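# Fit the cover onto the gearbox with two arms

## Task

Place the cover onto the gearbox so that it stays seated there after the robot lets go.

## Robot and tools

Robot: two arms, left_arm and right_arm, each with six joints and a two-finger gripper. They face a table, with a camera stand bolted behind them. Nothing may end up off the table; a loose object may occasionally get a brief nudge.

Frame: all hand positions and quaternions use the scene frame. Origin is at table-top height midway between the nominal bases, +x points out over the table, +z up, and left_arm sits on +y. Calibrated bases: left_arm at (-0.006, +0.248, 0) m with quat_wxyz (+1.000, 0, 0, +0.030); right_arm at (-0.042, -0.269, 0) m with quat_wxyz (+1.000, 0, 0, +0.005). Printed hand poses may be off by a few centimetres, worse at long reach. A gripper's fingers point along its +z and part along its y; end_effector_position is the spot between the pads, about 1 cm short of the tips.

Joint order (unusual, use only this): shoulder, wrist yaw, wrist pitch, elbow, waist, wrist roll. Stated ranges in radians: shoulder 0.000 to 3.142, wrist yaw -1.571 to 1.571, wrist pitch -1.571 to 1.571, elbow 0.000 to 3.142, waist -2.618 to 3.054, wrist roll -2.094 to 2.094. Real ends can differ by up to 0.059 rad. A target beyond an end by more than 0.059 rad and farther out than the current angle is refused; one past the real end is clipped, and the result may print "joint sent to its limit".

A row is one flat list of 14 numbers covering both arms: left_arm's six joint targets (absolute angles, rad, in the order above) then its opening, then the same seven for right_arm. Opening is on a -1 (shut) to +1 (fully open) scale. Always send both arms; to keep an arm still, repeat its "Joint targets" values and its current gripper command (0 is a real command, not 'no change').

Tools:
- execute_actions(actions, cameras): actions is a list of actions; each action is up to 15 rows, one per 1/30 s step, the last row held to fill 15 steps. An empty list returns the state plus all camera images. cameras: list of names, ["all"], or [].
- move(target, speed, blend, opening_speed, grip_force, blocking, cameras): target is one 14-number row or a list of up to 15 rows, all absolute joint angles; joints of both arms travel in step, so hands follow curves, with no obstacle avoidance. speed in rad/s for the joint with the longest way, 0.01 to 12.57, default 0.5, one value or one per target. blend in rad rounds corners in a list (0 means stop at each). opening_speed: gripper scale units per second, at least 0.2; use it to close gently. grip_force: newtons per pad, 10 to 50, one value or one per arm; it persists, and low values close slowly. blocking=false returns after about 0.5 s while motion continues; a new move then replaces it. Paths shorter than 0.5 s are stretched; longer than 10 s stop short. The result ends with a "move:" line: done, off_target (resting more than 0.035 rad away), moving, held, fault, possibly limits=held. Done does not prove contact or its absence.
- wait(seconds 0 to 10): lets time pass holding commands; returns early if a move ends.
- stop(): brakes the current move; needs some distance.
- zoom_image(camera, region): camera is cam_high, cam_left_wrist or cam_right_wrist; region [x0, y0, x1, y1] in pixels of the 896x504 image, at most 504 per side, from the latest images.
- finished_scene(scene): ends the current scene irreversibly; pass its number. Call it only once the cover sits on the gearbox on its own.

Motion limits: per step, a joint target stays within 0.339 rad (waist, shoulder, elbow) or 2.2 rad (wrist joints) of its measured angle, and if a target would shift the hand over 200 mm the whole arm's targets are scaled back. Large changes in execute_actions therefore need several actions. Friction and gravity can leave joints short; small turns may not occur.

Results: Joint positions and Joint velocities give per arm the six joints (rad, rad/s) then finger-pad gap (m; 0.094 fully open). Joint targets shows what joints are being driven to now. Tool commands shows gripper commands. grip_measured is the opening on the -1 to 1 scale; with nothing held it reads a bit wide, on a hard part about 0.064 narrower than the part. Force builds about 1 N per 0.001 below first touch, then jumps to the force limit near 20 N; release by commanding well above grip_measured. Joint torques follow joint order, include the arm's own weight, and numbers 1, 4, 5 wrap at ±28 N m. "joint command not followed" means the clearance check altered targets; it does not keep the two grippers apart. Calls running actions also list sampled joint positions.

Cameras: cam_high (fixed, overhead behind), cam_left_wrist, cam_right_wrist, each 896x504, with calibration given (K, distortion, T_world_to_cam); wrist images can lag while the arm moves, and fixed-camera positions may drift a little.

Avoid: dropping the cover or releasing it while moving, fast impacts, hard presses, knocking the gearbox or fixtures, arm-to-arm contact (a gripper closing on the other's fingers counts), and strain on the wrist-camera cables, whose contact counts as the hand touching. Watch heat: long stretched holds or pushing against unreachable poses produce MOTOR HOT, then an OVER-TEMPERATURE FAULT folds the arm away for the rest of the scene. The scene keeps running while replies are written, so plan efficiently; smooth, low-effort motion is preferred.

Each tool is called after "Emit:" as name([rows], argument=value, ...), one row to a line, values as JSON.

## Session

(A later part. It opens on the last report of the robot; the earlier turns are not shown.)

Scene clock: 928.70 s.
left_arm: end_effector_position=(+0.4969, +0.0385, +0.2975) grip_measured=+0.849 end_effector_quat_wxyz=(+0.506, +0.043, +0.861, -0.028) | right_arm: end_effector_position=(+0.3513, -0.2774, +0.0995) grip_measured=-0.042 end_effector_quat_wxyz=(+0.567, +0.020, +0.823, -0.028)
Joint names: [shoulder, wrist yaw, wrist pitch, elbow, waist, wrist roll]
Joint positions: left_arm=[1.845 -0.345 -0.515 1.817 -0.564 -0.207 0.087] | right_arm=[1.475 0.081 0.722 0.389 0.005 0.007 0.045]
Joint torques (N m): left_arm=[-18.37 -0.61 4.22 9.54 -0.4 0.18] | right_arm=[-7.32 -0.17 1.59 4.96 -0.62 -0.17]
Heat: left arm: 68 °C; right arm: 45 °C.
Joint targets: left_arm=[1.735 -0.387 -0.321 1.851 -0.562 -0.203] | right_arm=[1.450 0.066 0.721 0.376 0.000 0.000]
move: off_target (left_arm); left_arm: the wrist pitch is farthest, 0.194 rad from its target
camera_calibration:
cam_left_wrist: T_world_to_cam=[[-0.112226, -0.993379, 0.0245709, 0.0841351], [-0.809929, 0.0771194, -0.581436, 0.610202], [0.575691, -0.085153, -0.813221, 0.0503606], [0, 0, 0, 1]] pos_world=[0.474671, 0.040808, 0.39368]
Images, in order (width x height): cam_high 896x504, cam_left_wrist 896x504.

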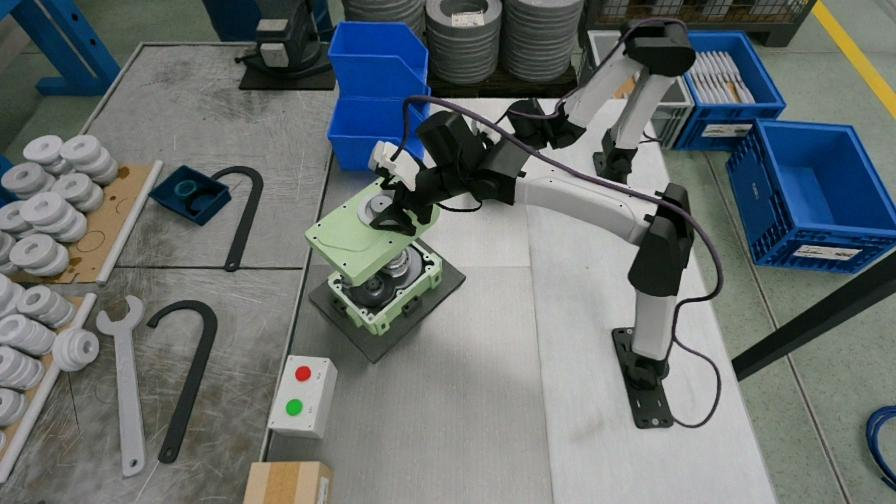

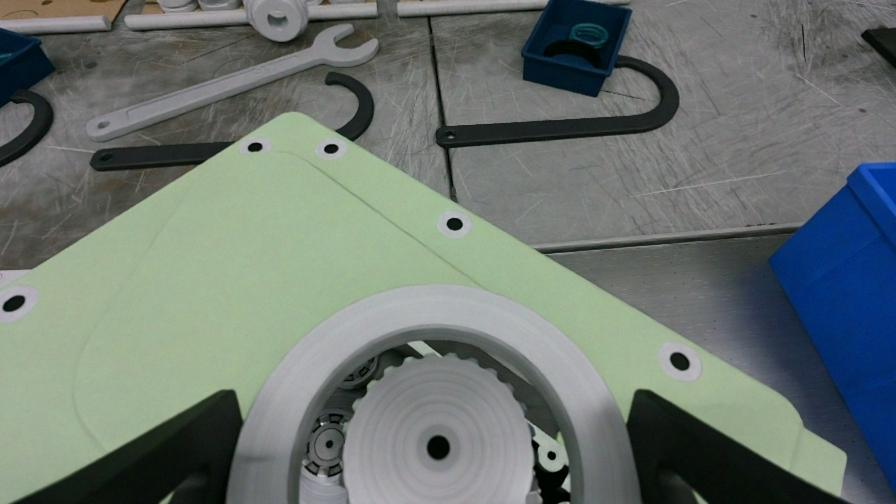

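Emit:
move([
  [1.712,-0.387,-0.2115,1.7245,-0.565,-0.203,0.4,1.55,-0.25,0.41,0.8,0.09,-0.14,-0.04],
  [1.707,-0.387,-0.142,1.65,-0.565,-0.203,0.4,1.66,-0.565,0.1,1.24,0.174,-0.285,-0.04],
], speed=0.4, blend=[0.02,0], cameras=["all"])

Scene clock: 943.23 s.
left_arm: end_effector_position=(+0.4962, +0.0389, +0.2571) grip_measured=+0.849 end_effector_quat_wxyz=(+0.507, +0.043, +0.860, -0.029) | right_arm: end_effector_position=(+0.4311, -0.0919, +0.2527) grip_measured=-0.042 end_effector_quat_wxyz=(+0.567, -0.329, +0.730, +0.192)
Joint names: [shoulder, wrist yaw, wrist pitch, elbow, waist, wrist roll]
Joint positions: left_arm=[1.819 -0.345 -0.338 1.617 -0.564 -0.207 0.087] | right_arm=[1.645 -0.546 0.103 1.204 0.169 -0.277 0.045]
Joint torques (N m): left_arm=[-18.4 -0.59 4.25 9.47 -0.64 0.15] | right_arm=[-7.17 -0.31 1.49 11.29 0.32 -0.21]
Heat: left arm: 69 °C; right arm: 45 °C.
Joint targets: left_arm=[1.707 -0.387 -0.142 1.650 -0.565 -0.203] | right_arm=[1.660 -0.565 0.100 1.240 0.174 -0.285]
move: off_target (left_arm, right_arm); left_arm: the wrist pitch is farthest, 0.196 rad from its target; right_arm: the elbow is farthest, 0.036 rad from its target
camera_calibration:
cam_left_wrist: T_world_to_cam=[[-0.112339, -0.993321, 0.0263352, 0.085035], [-0.807582, 0.0758271, -0.58486, 0.585804], [0.578957, -0.0869706, -0.810706, 0.0156664], [0, 0, 0, 1]] pos_world=[0.473568, 0.0414097, 0.353075]
cam_right_wrist: T_world_to_cam=[[0.697533, -0.710145, 0.0956095, -0.388213], [-0.421597, -0.514627, -0.746602, 0.361564], [0.5794, 0.480471, -0.658364, 0.0505904], [0, 0, 0, 1]] pos_world=[0.393914, -0.113925, 0.340368]

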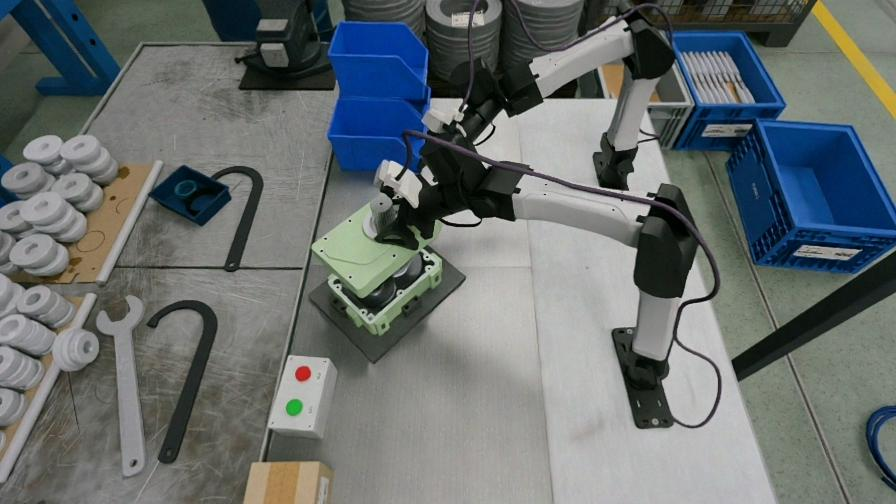

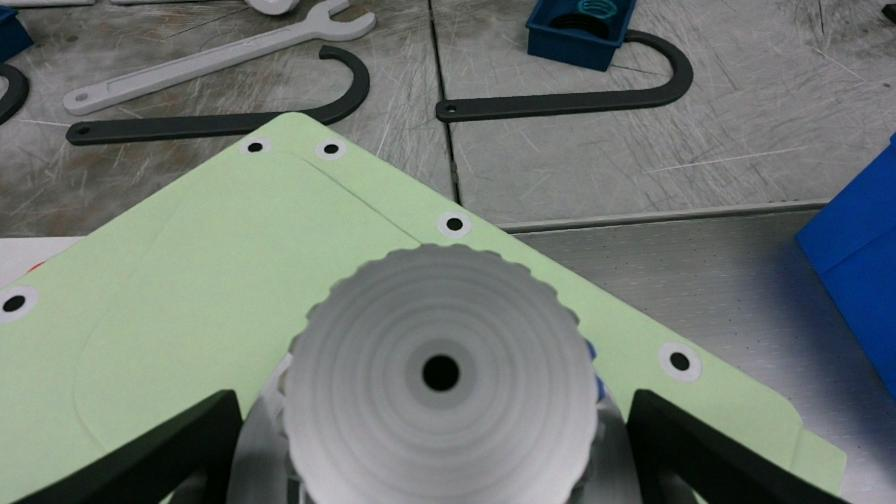

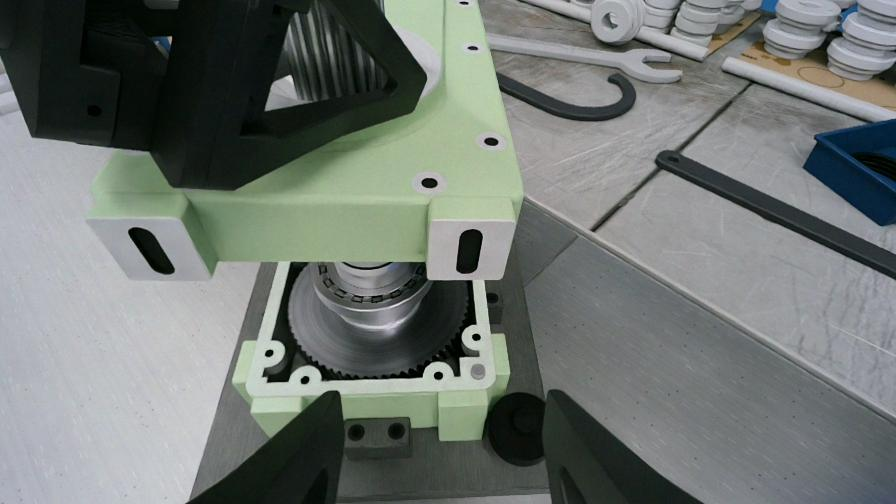

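Emit:
move(target=[1.707,-0.387,-0.142,1.65,-0.565,-0.203,0.4,1.812,-0.5,0.12,1.386,0.223,-0.248,-0.04], speed=0.3, cameras=["cam_right_wrist"])

Scene clock: 961.03 s.
left_arm: end_effector_position=(+0.4962, +0.0389, +0.2571) grip_measured=+0.849 end_effector_quat_wxyz=(+0.507, +0.043, +0.860, -0.029) | right_arm: end_effector_position=(+0.4637, -0.0648, +0.2385) grip_measured=-0.042 end_effector_quat_wxyz=(+0.557, -0.329, +0.736, +0.198)
Joint names: [shoulder, wrist yaw, wrist pitch, elbow, waist, wrist roll]
Joint positions: left_arm=[1.819 -0.345 -0.338 1.617 -0.564 -0.207 0.087] | right_arm=[1.801 -0.508 0.105 1.344 0.218 -0.255 0.045]
Joint torques (N m): left_arm=[-18.4 -0.59 4.26 9.52 -0.65 0.17] | right_arm=[-8.98 -0.09 1.66 11.82 0.28 0.01]
Heat: left arm: 72 °C; right arm: 43 °C.
Joint targets: left_arm=[1.707 -0.387 -0.142 1.650 -0.565 -0.203] | right_arm=[1.812 -0.500 0.120 1.386 0.223 -0.248]
move: off_target (left_arm, right_arm); left_arm: the wrist pitch is farthest, 0.196 rad from its target; right_arm: the elbow is farthest, 0.042 rad from its target
camera_calibration:
cam_right_wrist: T_world_to_cam=[[0.705283, -0.704603, 0.0781697, -0.389446], [-0.436299, -0.51832, -0.735519, 0.382639], [0.558765, 0.484644, -0.67298, 0.0226149], [0, 0, 0, 1]] pos_world=[0.428978, -0.0870351, 0.3271]
Images, in order (width x height): cam_right_wrist 896x504.

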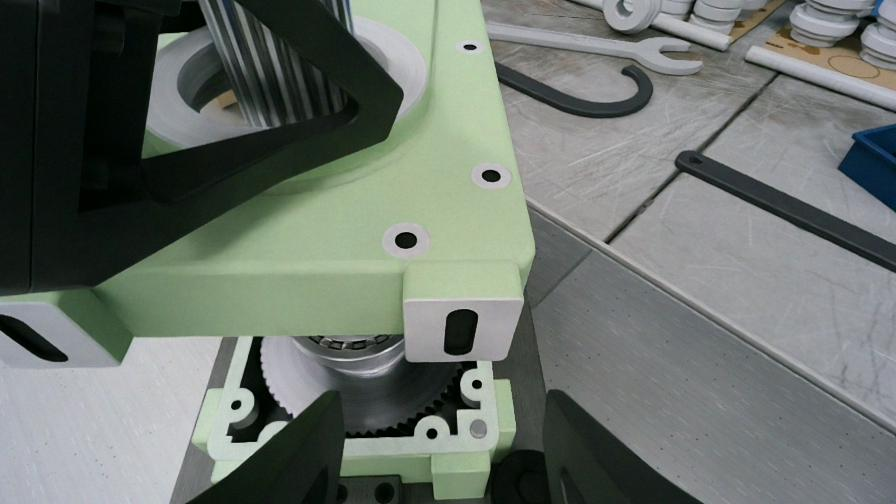

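Emit:
move(target=[1.707,-0.387,-0.142,1.65,-0.565,-0.203,0.4,1.914,-0.472,0.145,1.49,0.251,-0.228,-0.04], speed=0.2, cameras=["cam_right_wrist","cam_high"])

Scene clock: 972.07 s.
left_arm: end_effector_position=(+0.4963, +0.0409, +0.2596) grip_measured=+0.849 end_effector_quat_wxyz=(+0.510, +0.040, +0.859, -0.027) | right_arm: end_effector_position=(+0.4879, -0.0489, +0.2372) grip_measured=-0.042 end_effector_quat_wxyz=(+0.564, -0.325, +0.732, +0.198)
Joint names: [shoulder, wrist yaw, wrist pitch, elbow, waist, wrist roll]
Joint positions: left_arm=[1.815 -0.352 -0.336 1.617 -0.563 -0.208 0.087] | right_arm=[1.9 -0.481 0.125 1.448 0.243 -0.235 0.045]
Joint torques (N m): left_arm=[-18.03 -0.53 4.23 9.54 -0.84 0.17] | right_arm=[-9.63 -0.04 1.72 11.88 0.57 0]
Heat: left arm: 73 °C; right arm: 43 °C.
Joint targets: left_arm=[1.707 -0.387 -0.142 1.650 -0.565 -0.203] | right_arm=[1.914 -0.472 0.145 1.490 0.251 -0.228]
move: off_target (left_arm, right_arm); left_arm: the wrist pitch is farthest, 0.194 rad from its target; right_arm: the elbow is farthest, 0.042 rad from its target
camera_calibration:
cam_right_wrist: T_world_to_cam=[[0.69983, -0.709839, 0.0797912, -0.393245], [-0.42944, -0.507364, -0.747103, 0.400368], [0.570806, 0.488579, -0.659902, -0.00816759], [0, 0, 0, 1]] pos_world=[0.451801, -0.0720181, 0.325104]
Images, in order (width x height): cam_high 896x504, cam_right_wrist 896x504.

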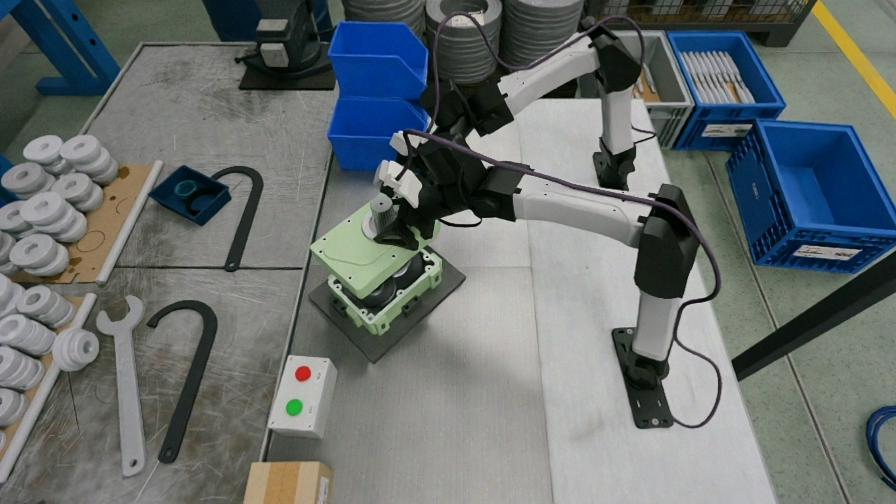

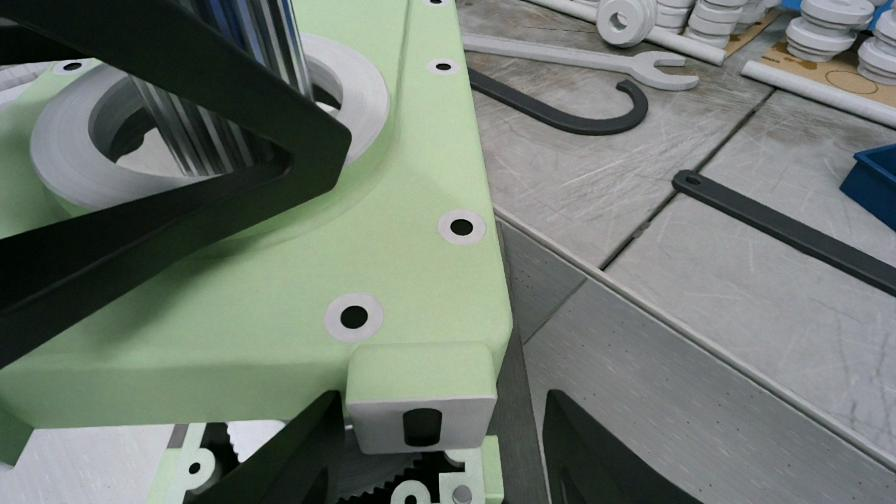

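Emit:
move(target=[1.707,-0.387,-0.142,1.65,-0.565,-0.203,0.4,1.914,-0.472,0.145,1.49,0.266,-0.228,-0.04], speed=0.1, cameras=["cam_right_wrist"])

Scene clock: 978.33 s.
left_arm: end_effector_position=(+0.4967, +0.0425, +0.2599) grip_measured=+0.849 end_effector_quat_wxyz=(+0.511, +0.037, +0.858, -0.023) | right_arm: end_effector_position=(+0.4866, -0.0446, +0.2370) grip_measured=-0.042 end_effector_quat_wxyz=(+0.564, -0.327, +0.732, +0.198)
Joint names: [shoulder, wrist yaw, wrist pitch, elbow, waist, wrist roll]
Joint positions: left_arm=[1.815 -0.362 -0.336 1.617 -0.563 -0.208 0.087] | right_arm=[1.9 -0.473 0.125 1.448 0.254 -0.235 0.045]
Joint torques (N m): left_arm=[-18.06 -0.41 4.23 9.51 -0.79 0.16] | right_arm=[-9.63 -0.14 1.73 11.86 1.02 0]
Heat: left arm: 73 °C; right arm: 43 °C.
Joint targets: left_arm=[1.707 -0.387 -0.142 1.650 -0.565 -0.203] | right_arm=[1.914 -0.472 0.145 1.490 0.266 -0.228]
move: off_target (left_arm, right_arm); left_arm: the wrist pitch is farthest, 0.194 rad from its target; right_arm: the elbow is farthest, 0.042 rad from its target
camera_calibration:
cam_right_wrist: T_world_to_cam=[[0.70142, -0.708005, 0.0820959, -0.390467], [-0.427783, -0.510311, -0.746046, 0.400646], [0.570098, 0.488172, -0.660815, -0.00916723], [0, 0, 0, 1]] pos_world=[0.450497, -0.0675232, 0.324898]
Images, in order (width x height): cam_right_wrist 896x504.

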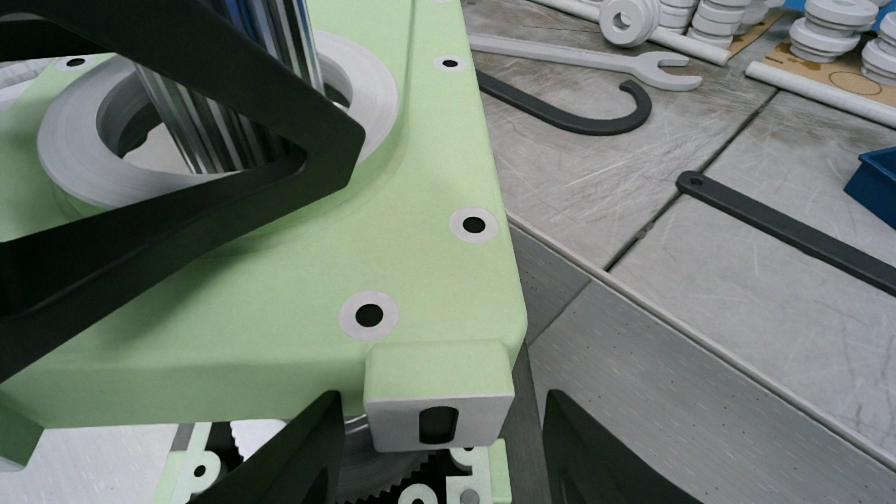

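Emit:
move(target=[1.707,-0.387,-0.142,1.65,-0.565,-0.203,0.4,1.914,-0.472,0.145,1.49,0.267,-0.228,-0.9], opening_speed=0.4, cameras=["all"])

Scene clock: 983.47 s.
left_arm: end_effector_position=(+0.4972, +0.0426, +0.2609) grip_measured=+0.849 end_effector_quat_wxyz=(+0.513, +0.036, +0.857, -0.023) | right_arm: end_effector_position=(+0.4865, -0.0432, +0.2368) grip_measured=-0.427 end_effector_quat_wxyz=(+0.564, -0.324, +0.734, +0.198)
Joint names: [shoulder, wrist yaw, wrist pitch, elbow, waist, wrist roll]
Joint positions: left_arm=[1.815 -0.364 -0.332 1.617 -0.563 -0.208 0.087] | right_arm=[1.9 -0.465 0.125 1.448 0.258 -0.229 0.027]
Joint torques (N m): left_arm=[-18.06 -0.39 4.19 9.55 -0.77 0.18] | right_arm=[-9.63 -0.21 1.73 11.88 0.69 -0.07]
Heat: left arm: 74 °C; right arm: 45 °C.
Joint targets: left_arm=[1.707 -0.387 -0.142 1.650 -0.565 -0.203] | right_arm=[1.914 -0.472 0.145 1.490 0.267 -0.228]
move: off_target (left_arm, right_arm); left_arm: the wrist pitch is farthest, 0.190 rad from its target; right_arm: the elbow is farthest, 0.042 rad from its target
camera_calibration:
cam_left_wrist: T_world_to_cam=[[-0.0950079, -0.995241, 0.0216343, 0.0814244], [-0.800989, 0.0635236, -0.5953, 0.588511], [0.591093, -0.073887, -0.803212, 0.009938], [0, 0, 0, 1]] pos_world=[0.473252, 0.0443869, 0.356561]
cam_right_wrist: T_world_to_cam=[[0.698276, -0.711482, 0.078761, -0.387198], [-0.432369, -0.506896, -0.74573, 0.403487], [0.570497, 0.486672, -0.661577, -0.00995091], [0, 0, 0, 1]] pos_world=[0.450504, -0.0661155, 0.324805]

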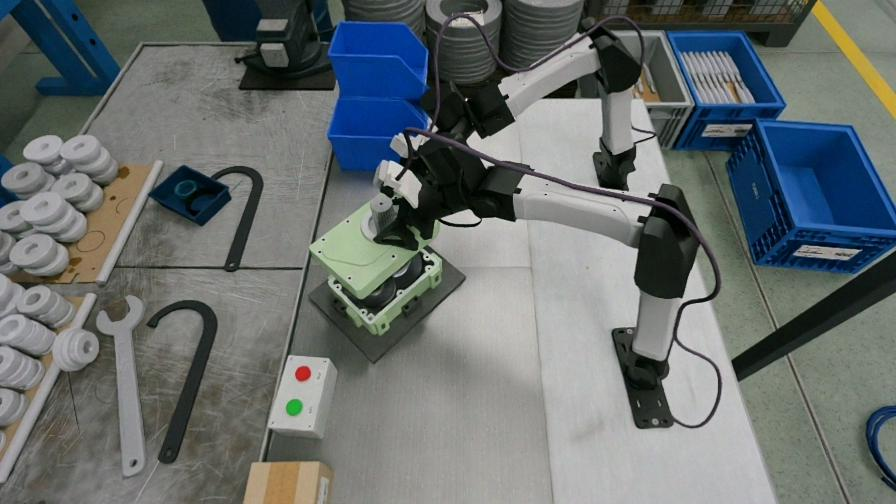

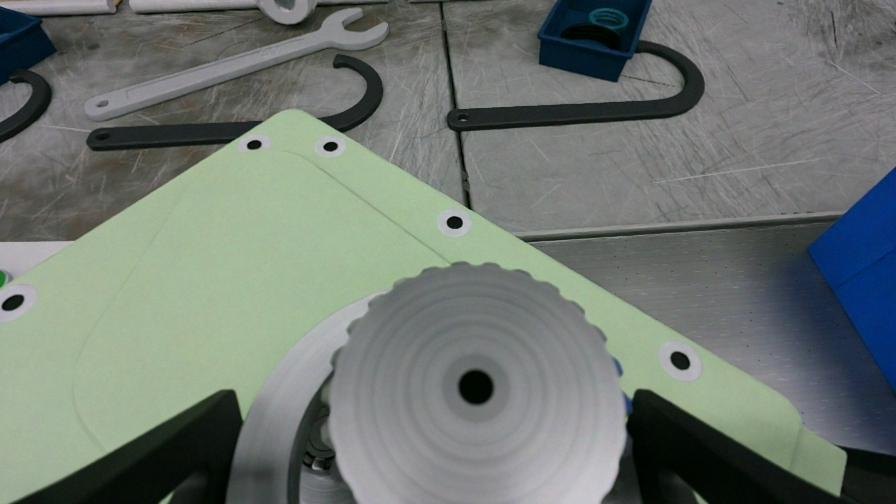

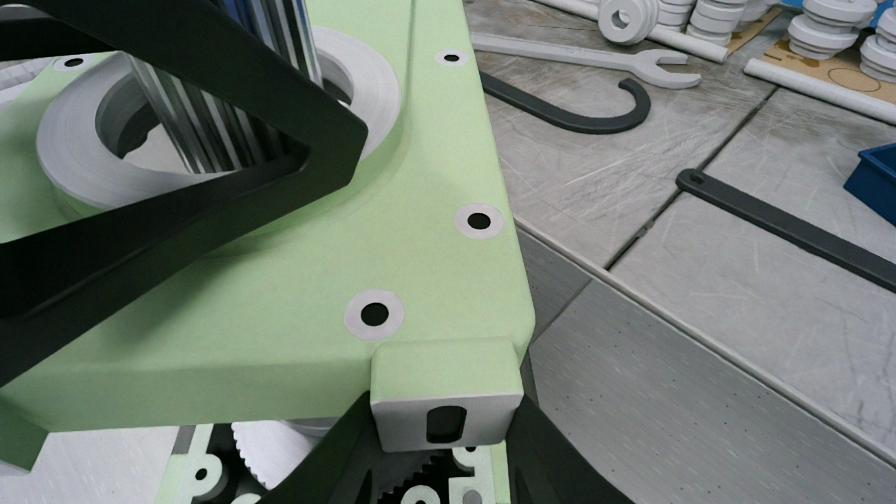

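Emit:
move([
  [1.735,-0.387,-0.25,1.64,-0.565,-0.203,0.4,1.845,-0.472,0.3,1.49,0.267,-0.228,-0.9],
  [1.735,-0.387,-0.25,1.64,-0.565,-0.203,1.0,1.845,-0.472,0.3,1.49,0.267,-0.228,-0.9],
], speed=0.3, opening_speed=1.0, cameras=["all"])

Scene clock: 999.27 s.
left_arm: end_effector_position=(+0.4973, +0.0469, +0.3110) grip_measured=+0.998 end_effector_quat_wxyz=(+0.568, +0.014, +0.822, -0.044) | right_arm: end_effector_position=(+0.4902, -0.0476, +0.2361) grip_measured=-0.430 end_effector_quat_wxyz=(+0.570, -0.332, +0.732, +0.172)
Joint names: [shoulder, wrist yaw, wrist pitch, elbow, waist, wrist roll]
Joint positions: left_arm=[1.758 -0.377 -0.253 1.624 -0.56 -0.21 0.094] | right_arm=[1.9 -0.431 0.126 1.448 0.258 -0.272 0.027]
Joint torques (N m): left_arm=[-10.63 -0.22 2.3 8.18 -1.06 0.2] | right_arm=[-15.77 -0.52 3.13 11.88 0.69 0.45]
Heat: left arm: 74 °C; right arm: 47 °C. Fold the left arm in close to its base, or ease its load, before you think long.
Joint targets: left_arm=[1.735 -0.387 -0.250 1.640 -0.565 -0.203] | right_arm=[1.845 -0.472 0.300 1.490 0.267 -0.228]
MOTOR HOT: the wrist pitch of the left arm reports 74 °C; the controller's stop level is 90 °C. To cool a motor, set the load down, stop pushing, or move to a pose that needs little force.
move: off_target (right_arm); target 2's new numbers were sent with left_arm's wrist pitch 0.083 rad from that target; right_arm: the wrist pitch is farthest, 0.174 rad from its target
camera_calibration:
cam_left_wrist: T_world_to_cam=[[-0.085212, -0.993482, 0.0757146, 0.0628806], [-0.718742, 0.00866333, -0.695223, 0.610945], [0.690035, -0.113661, -0.714795, -0.0243336], [0, 0, 0, 1]] pos_world=[0.461261, 0.0544122, 0.402588]
cam_right_wrist: T_world_to_cam=[[0.681185, -0.720662, 0.128975, -0.396815], [-0.419693, -0.528738, -0.737763, 0.393215], [0.599871, 0.448423, -0.662625, -0.0263934], [0, 0, 0, 1]] pos_world=[0.451166, -0.0662256, 0.32379]

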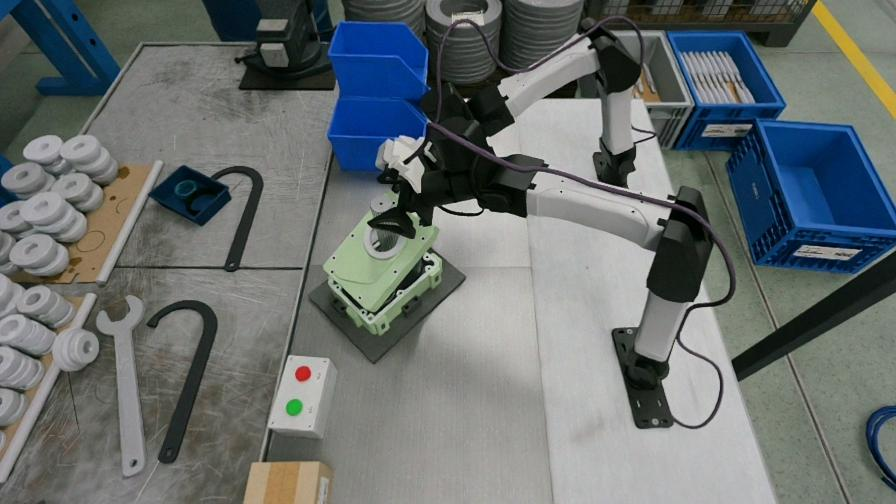

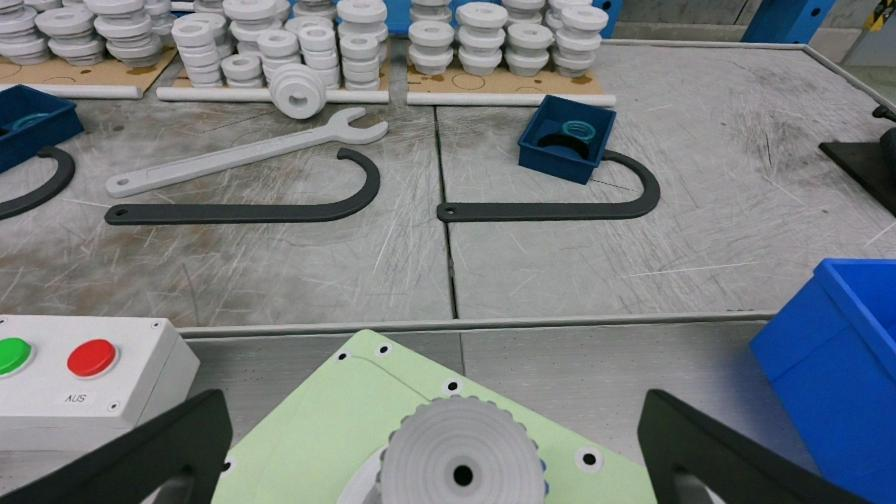

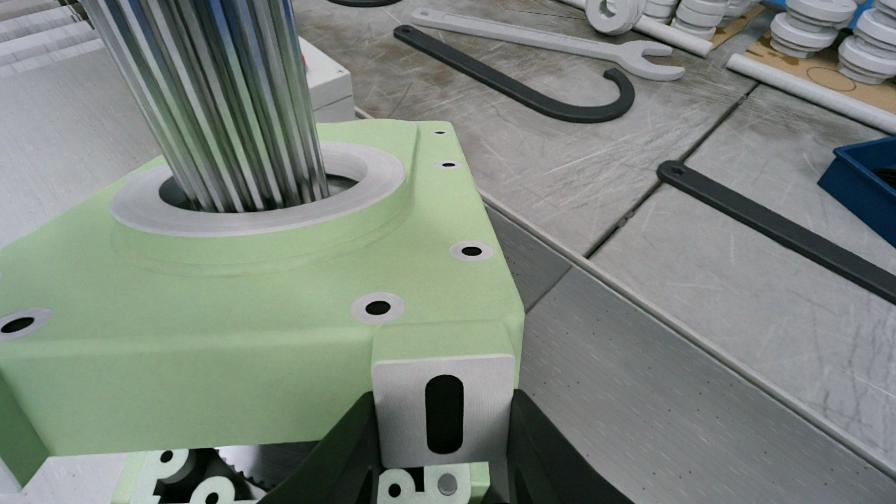

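Emit:
move([
  [1.80,-0.38,-0.55,2.05,-0.565,-0.203,1,1.84,-0.472,0.32,1.48,0.262,-0.228,-0.9],
  [1.2,-0.02,-1.0,1.6,0.2,0,1,1.872,-0.472,0.455,1.349,0.259,-0.228,-0.9],
], speed=[0.5,1.0], blend=[0.1,0], cameras=["all"])

Scene clock: 1030.80 s.
left_arm: end_effector_position=(+0.3158, +0.3374, +0.3741) grip_measured=+0.998 end_effector_quat_wxyz=(+0.467, -0.123, +0.873, +0.070) | right_arm: end_effector_position=(+0.4872, -0.0487, +0.2228) grip_measured=-0.430 end_effector_quat_wxyz=(+0.595, -0.332, +0.713, +0.168)
Joint names: [shoulder, wrist yaw, wrist pitch, elbow, waist, wrist roll]
Joint positions: left_arm=[1.205 -0.027 -0.99 1.608 0.196 -0.008 0.094] | right_arm=[1.9 -0.43 0.302 1.335 0.258 -0.272 0.027]
Joint torques (N m): left_arm=[-3.56 0.04 2.05 5.05 -0.23 0.22] | right_arm=[-13.23 -0.53 2.95 9.09 -0.09 0.45]
Heat: left arm: 65 °C; right arm: 55 °C.
Joint targets: left_arm=[1.200 -0.020 -1.000 1.600 0.200 0.000] | right_arm=[1.872 -0.472 0.455 1.349 0.259 -0.228]
MOTOR HOT: cleared for the motors of the left arm.
move: off_target (right_arm); right_arm: the wrist pitch is farthest, 0.153 rad from its target
camera_calibration:
cam_left_wrist: T_world_to_cam=[[0.271706, -0.962298, 0.01257, 0.231592], [-0.822264, -0.238914, -0.516528, 0.571159], [0.500057, 0.130008, -0.856178, 0.209608], [0, 0, 0, 1]] pos_world=[0.301902, 0.332068, 0.47157]
cam_right_wrist: T_world_to_cam=[[0.671252, -0.724045, 0.158679, -0.395725], [-0.374044, -0.515698, -0.770809, 0.367315], [0.639931, 0.458055, -0.616988, -0.0621991], [0, 0, 0, 1]] pos_world=[0.442826, -0.0686084, 0.307547]

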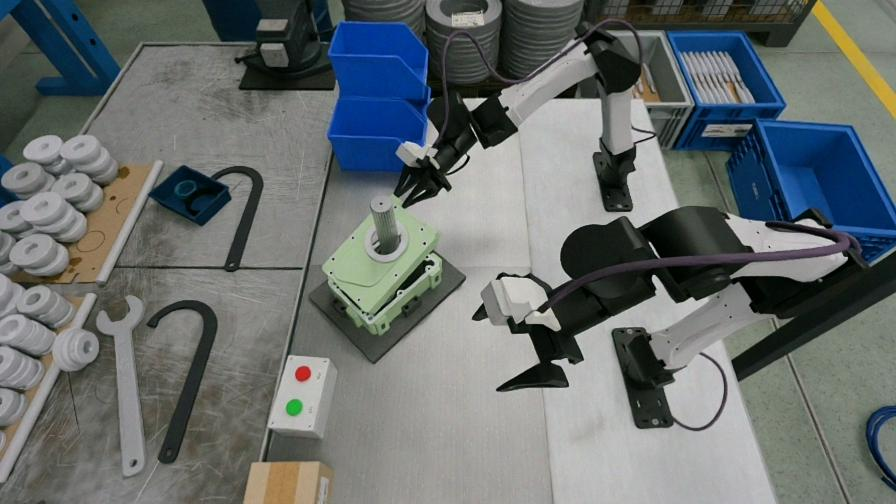

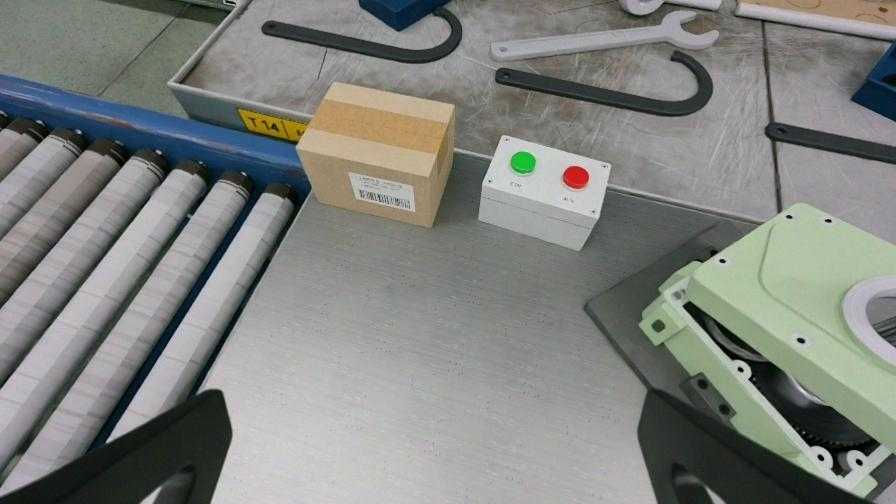

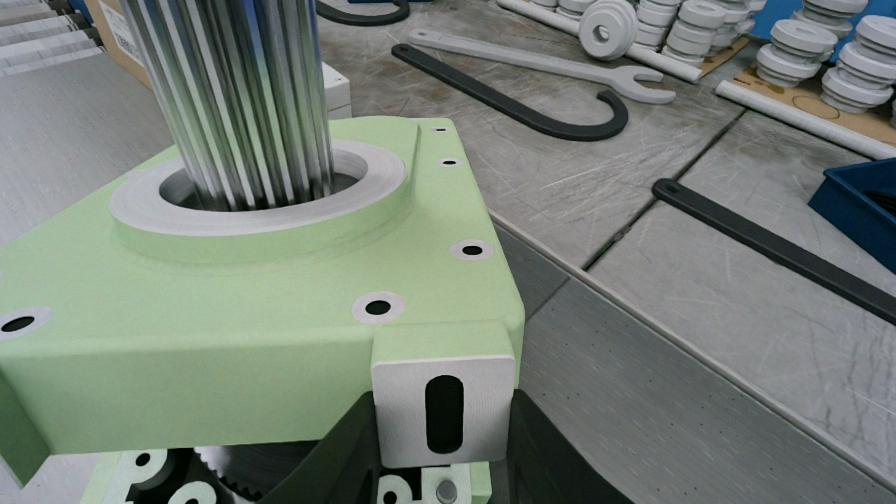

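Emit:
move(target=[1.2,-0.02,-1.0,1.6,0.2,0,1,1.945,-0.472,0.60,1.265,0.255,-0.228,-0.9], speed=0.2, cameras=["all"])

Emit:
zoom_image(camera="cam_high", region=[290, 170, 490, 370])

Scene clock: 1035.73 s.
left_arm: end_effector_position=(+0.3158, +0.3373, +0.3741) grip_measured=+0.998 end_effector_quat_wxyz=(+0.467, -0.122, +0.873, +0.070) | right_arm: end_effector_position=(+0.4889, -0.0469, +0.1937) grip_measured=-0.430 end_effector_quat_wxyz=(+0.606, -0.327, +0.704, +0.176)
Joint names: [shoulder, wrist yaw, wrist pitch, elbow, waist, wrist roll]
Joint positions: left_arm=[1.205 -0.026 -0.99 1.608 0.196 -0.008 0.094] | right_arm=[1.957 -0.441 0.473 1.256 0.257 -0.251 0.027]
Joint torques (N m): left_arm=[-3.54 0.05 2.05 5.07 -0.23 0.21] | right_arm=[-12.01 -0.41 2.72 8.38 -0.4 0.2]
Heat: left arm: 64 °C; right arm: 55 °C.
Joint targets: left_arm=[1.200 -0.020 -1.000 1.600 0.200 0.000] | right_arm=[1.945 -0.472 0.600 1.265 0.255 -0.228]
move: off_target (right_arm); right_arm: the wrist pitch is farthest, 0.127 rad from its target
camera_calibration:
cam_left_wrist: T_world_to_cam=[[0.27117, -0.962451, 0.0124531, 0.231764], [-0.822435, -0.238404, -0.516492, 0.571], [0.500067, 0.129816, -0.856201, 0.209693], [0, 0, 0, 1]] pos_world=[0.301902, 0.331968, 0.47157]
cam_right_wrist: T_world_to_cam=[[0.672185, -0.724576, 0.152174, -0.39017], [-0.356283, -0.49673, -0.791405, 0.342706], [0.649023, 0.477753, -0.592049, -0.0903937], [0, 0, 0, 1]] pos_world=[0.443034, -0.0692896, 0.277075]

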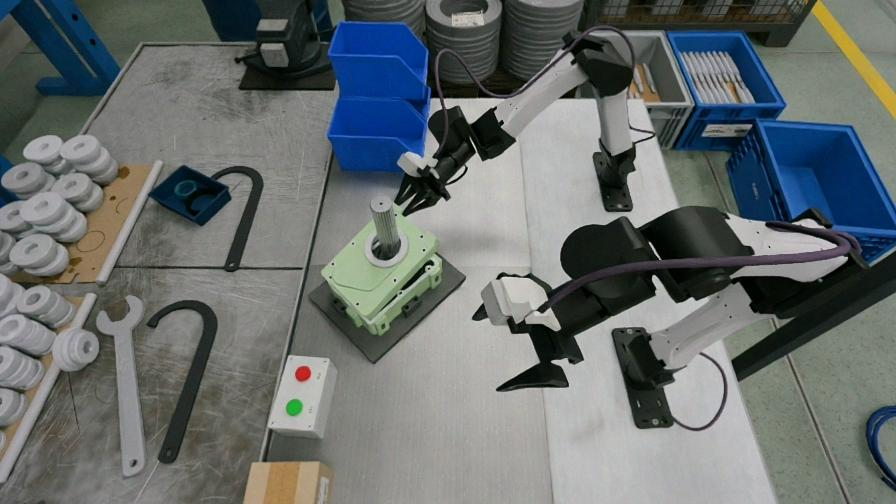

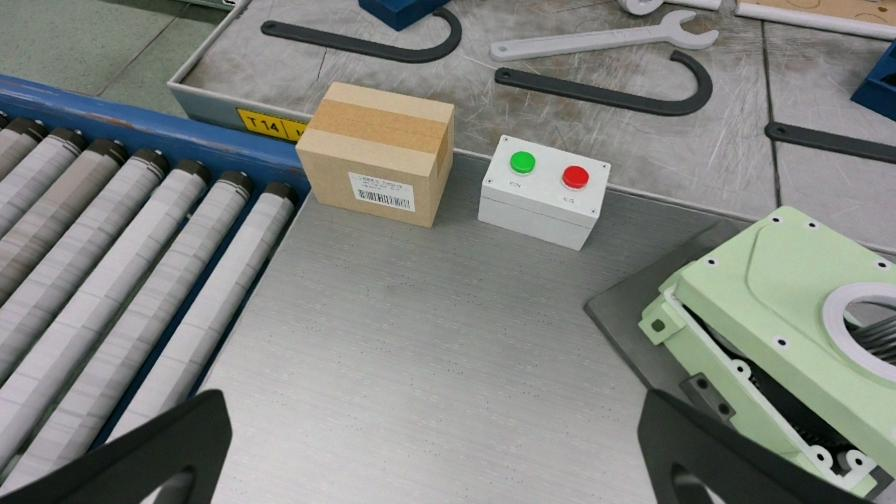

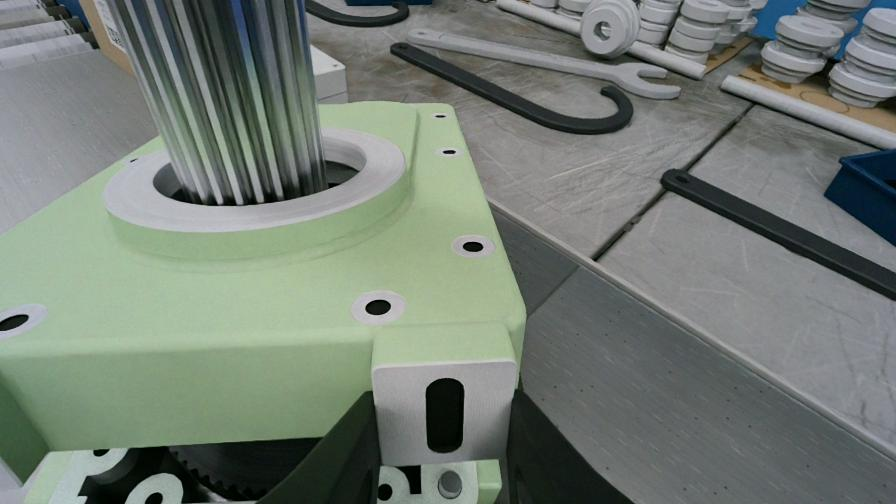

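Scaled by 2.520 from the camera's 896x504 image, which has a finer 1280x720 frame.

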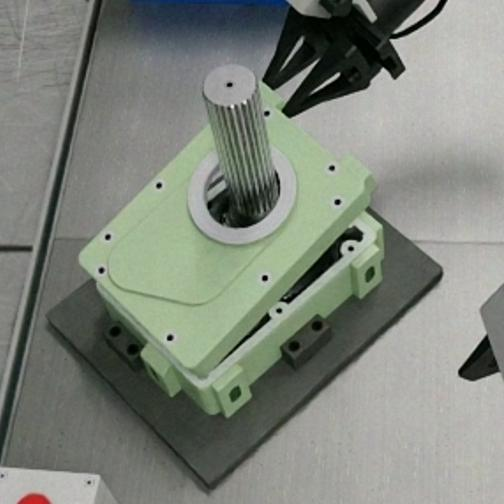

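Emit:
move([
  [1.2,-0.02,-1.0,1.6,0.2,0,1,1.98,-0.472,0.66,1.225,0.255,-0.228,-0.9],
  [1.2,-0.02,-1.0,1.6,0.2,0,1,2.025,-0.472,0.71,1.195,0.255,-0.228,-0.9],
], speed=0.15, blend=[0.02,0], cameras=["all"])

Emit:
zoom_image(camera="cam_high", region=[290, 170, 490, 370])

Scene clock: 1050.77 s.
left_arm: end_effector_position=(+0.3158, +0.3373, +0.3741) grip_measured=+0.998 end_effector_quat_wxyz=(+0.467, -0.122, +0.873, +0.070) | right_arm: end_effector_position=(+0.4890, -0.0464, +0.1680) grip_measured=-0.430 end_effector_quat_wxyz=(+0.617, -0.324, +0.693, +0.187)
Joint names: [shoulder, wrist yaw, wrist pitch, elbow, waist, wrist roll]
Joint positions: left_arm=[1.205 -0.026 -0.99 1.608 0.196 -0.008 0.094] | right_arm=[2.021 -0.463 0.636 1.195 0.252 -0.229 0.027]
Joint torques (N m): left_arm=[-3.55 0.06 2.04 5.01 -0.18 0.21] | right_arm=[-10.84 -0.19 2.22 7.23 0.13 -0.07]
Heat: left arm: 61 °C; right arm: 59 °C.
Joint targets: left_arm=[1.200 -0.020 -1.000 1.600 0.200 0.000] | right_arm=[2.025 -0.472 0.710 1.195 0.255 -0.228]
move: off_target (right_arm); right_arm: the wrist pitch is farthest, 0.074 rad from its target
camera_calibration:
cam_left_wrist: T_world_to_cam=[[0.27117, -0.962451, 0.0124531, 0.231764], [-0.822435, -0.238404, -0.516492, 0.571], [0.500067, 0.129816, -0.856201, 0.209693], [0, 0, 0, 1]] pos_world=[0.301902, 0.331968, 0.47157]
cam_right_wrist: T_world_to_cam=[[0.678287, -0.720593, 0.143778, -0.387315], [-0.33402, -0.476657, -0.81316, 0.31634], [0.65449, 0.503531, -0.564003, -0.112077], [0, 0, 0, 1]] pos_world=[0.441728, -0.0718767, 0.24971]

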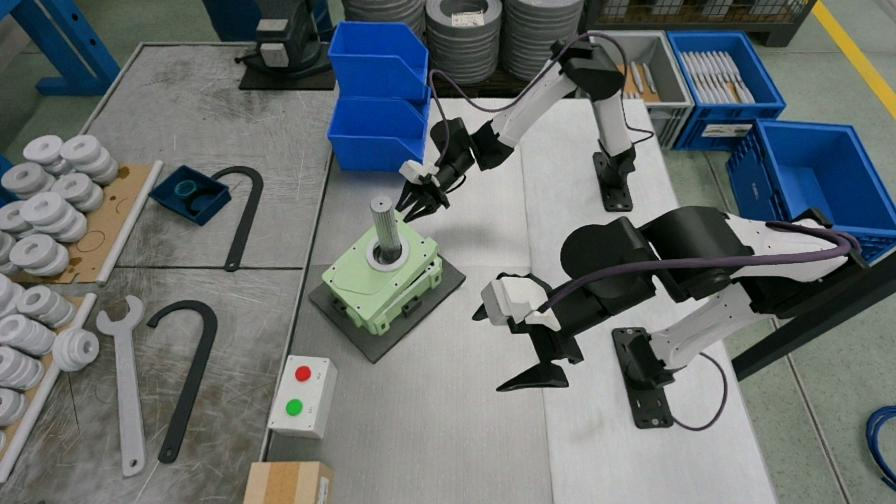

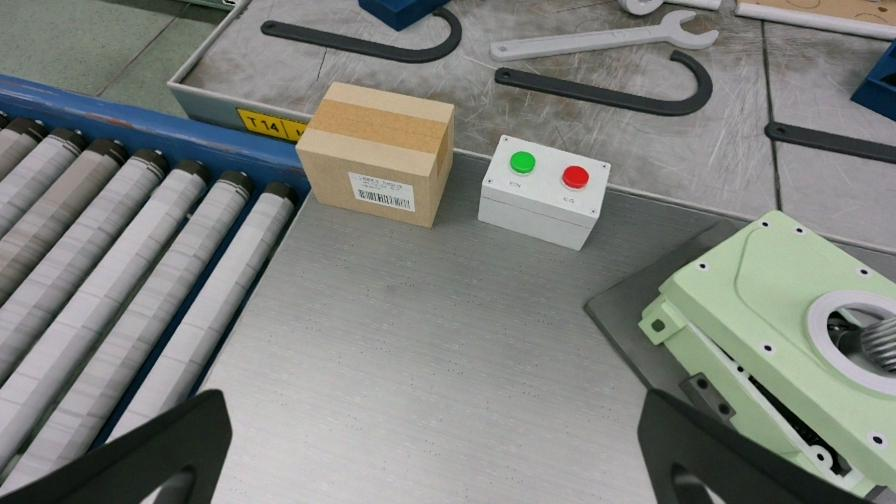

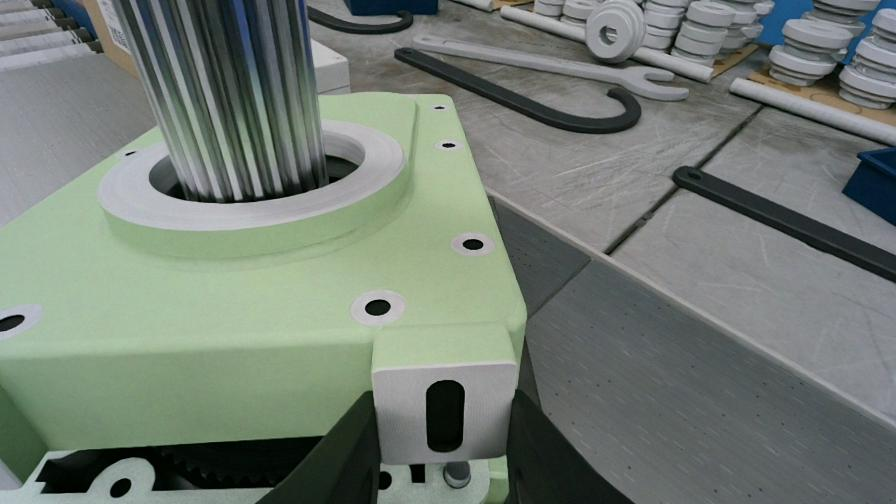

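Scaled by 2.520 from the camera's 896x504 image, which has a finer 1280x720 frame.

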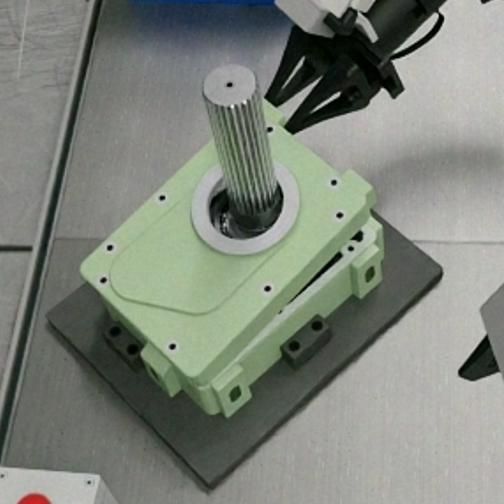

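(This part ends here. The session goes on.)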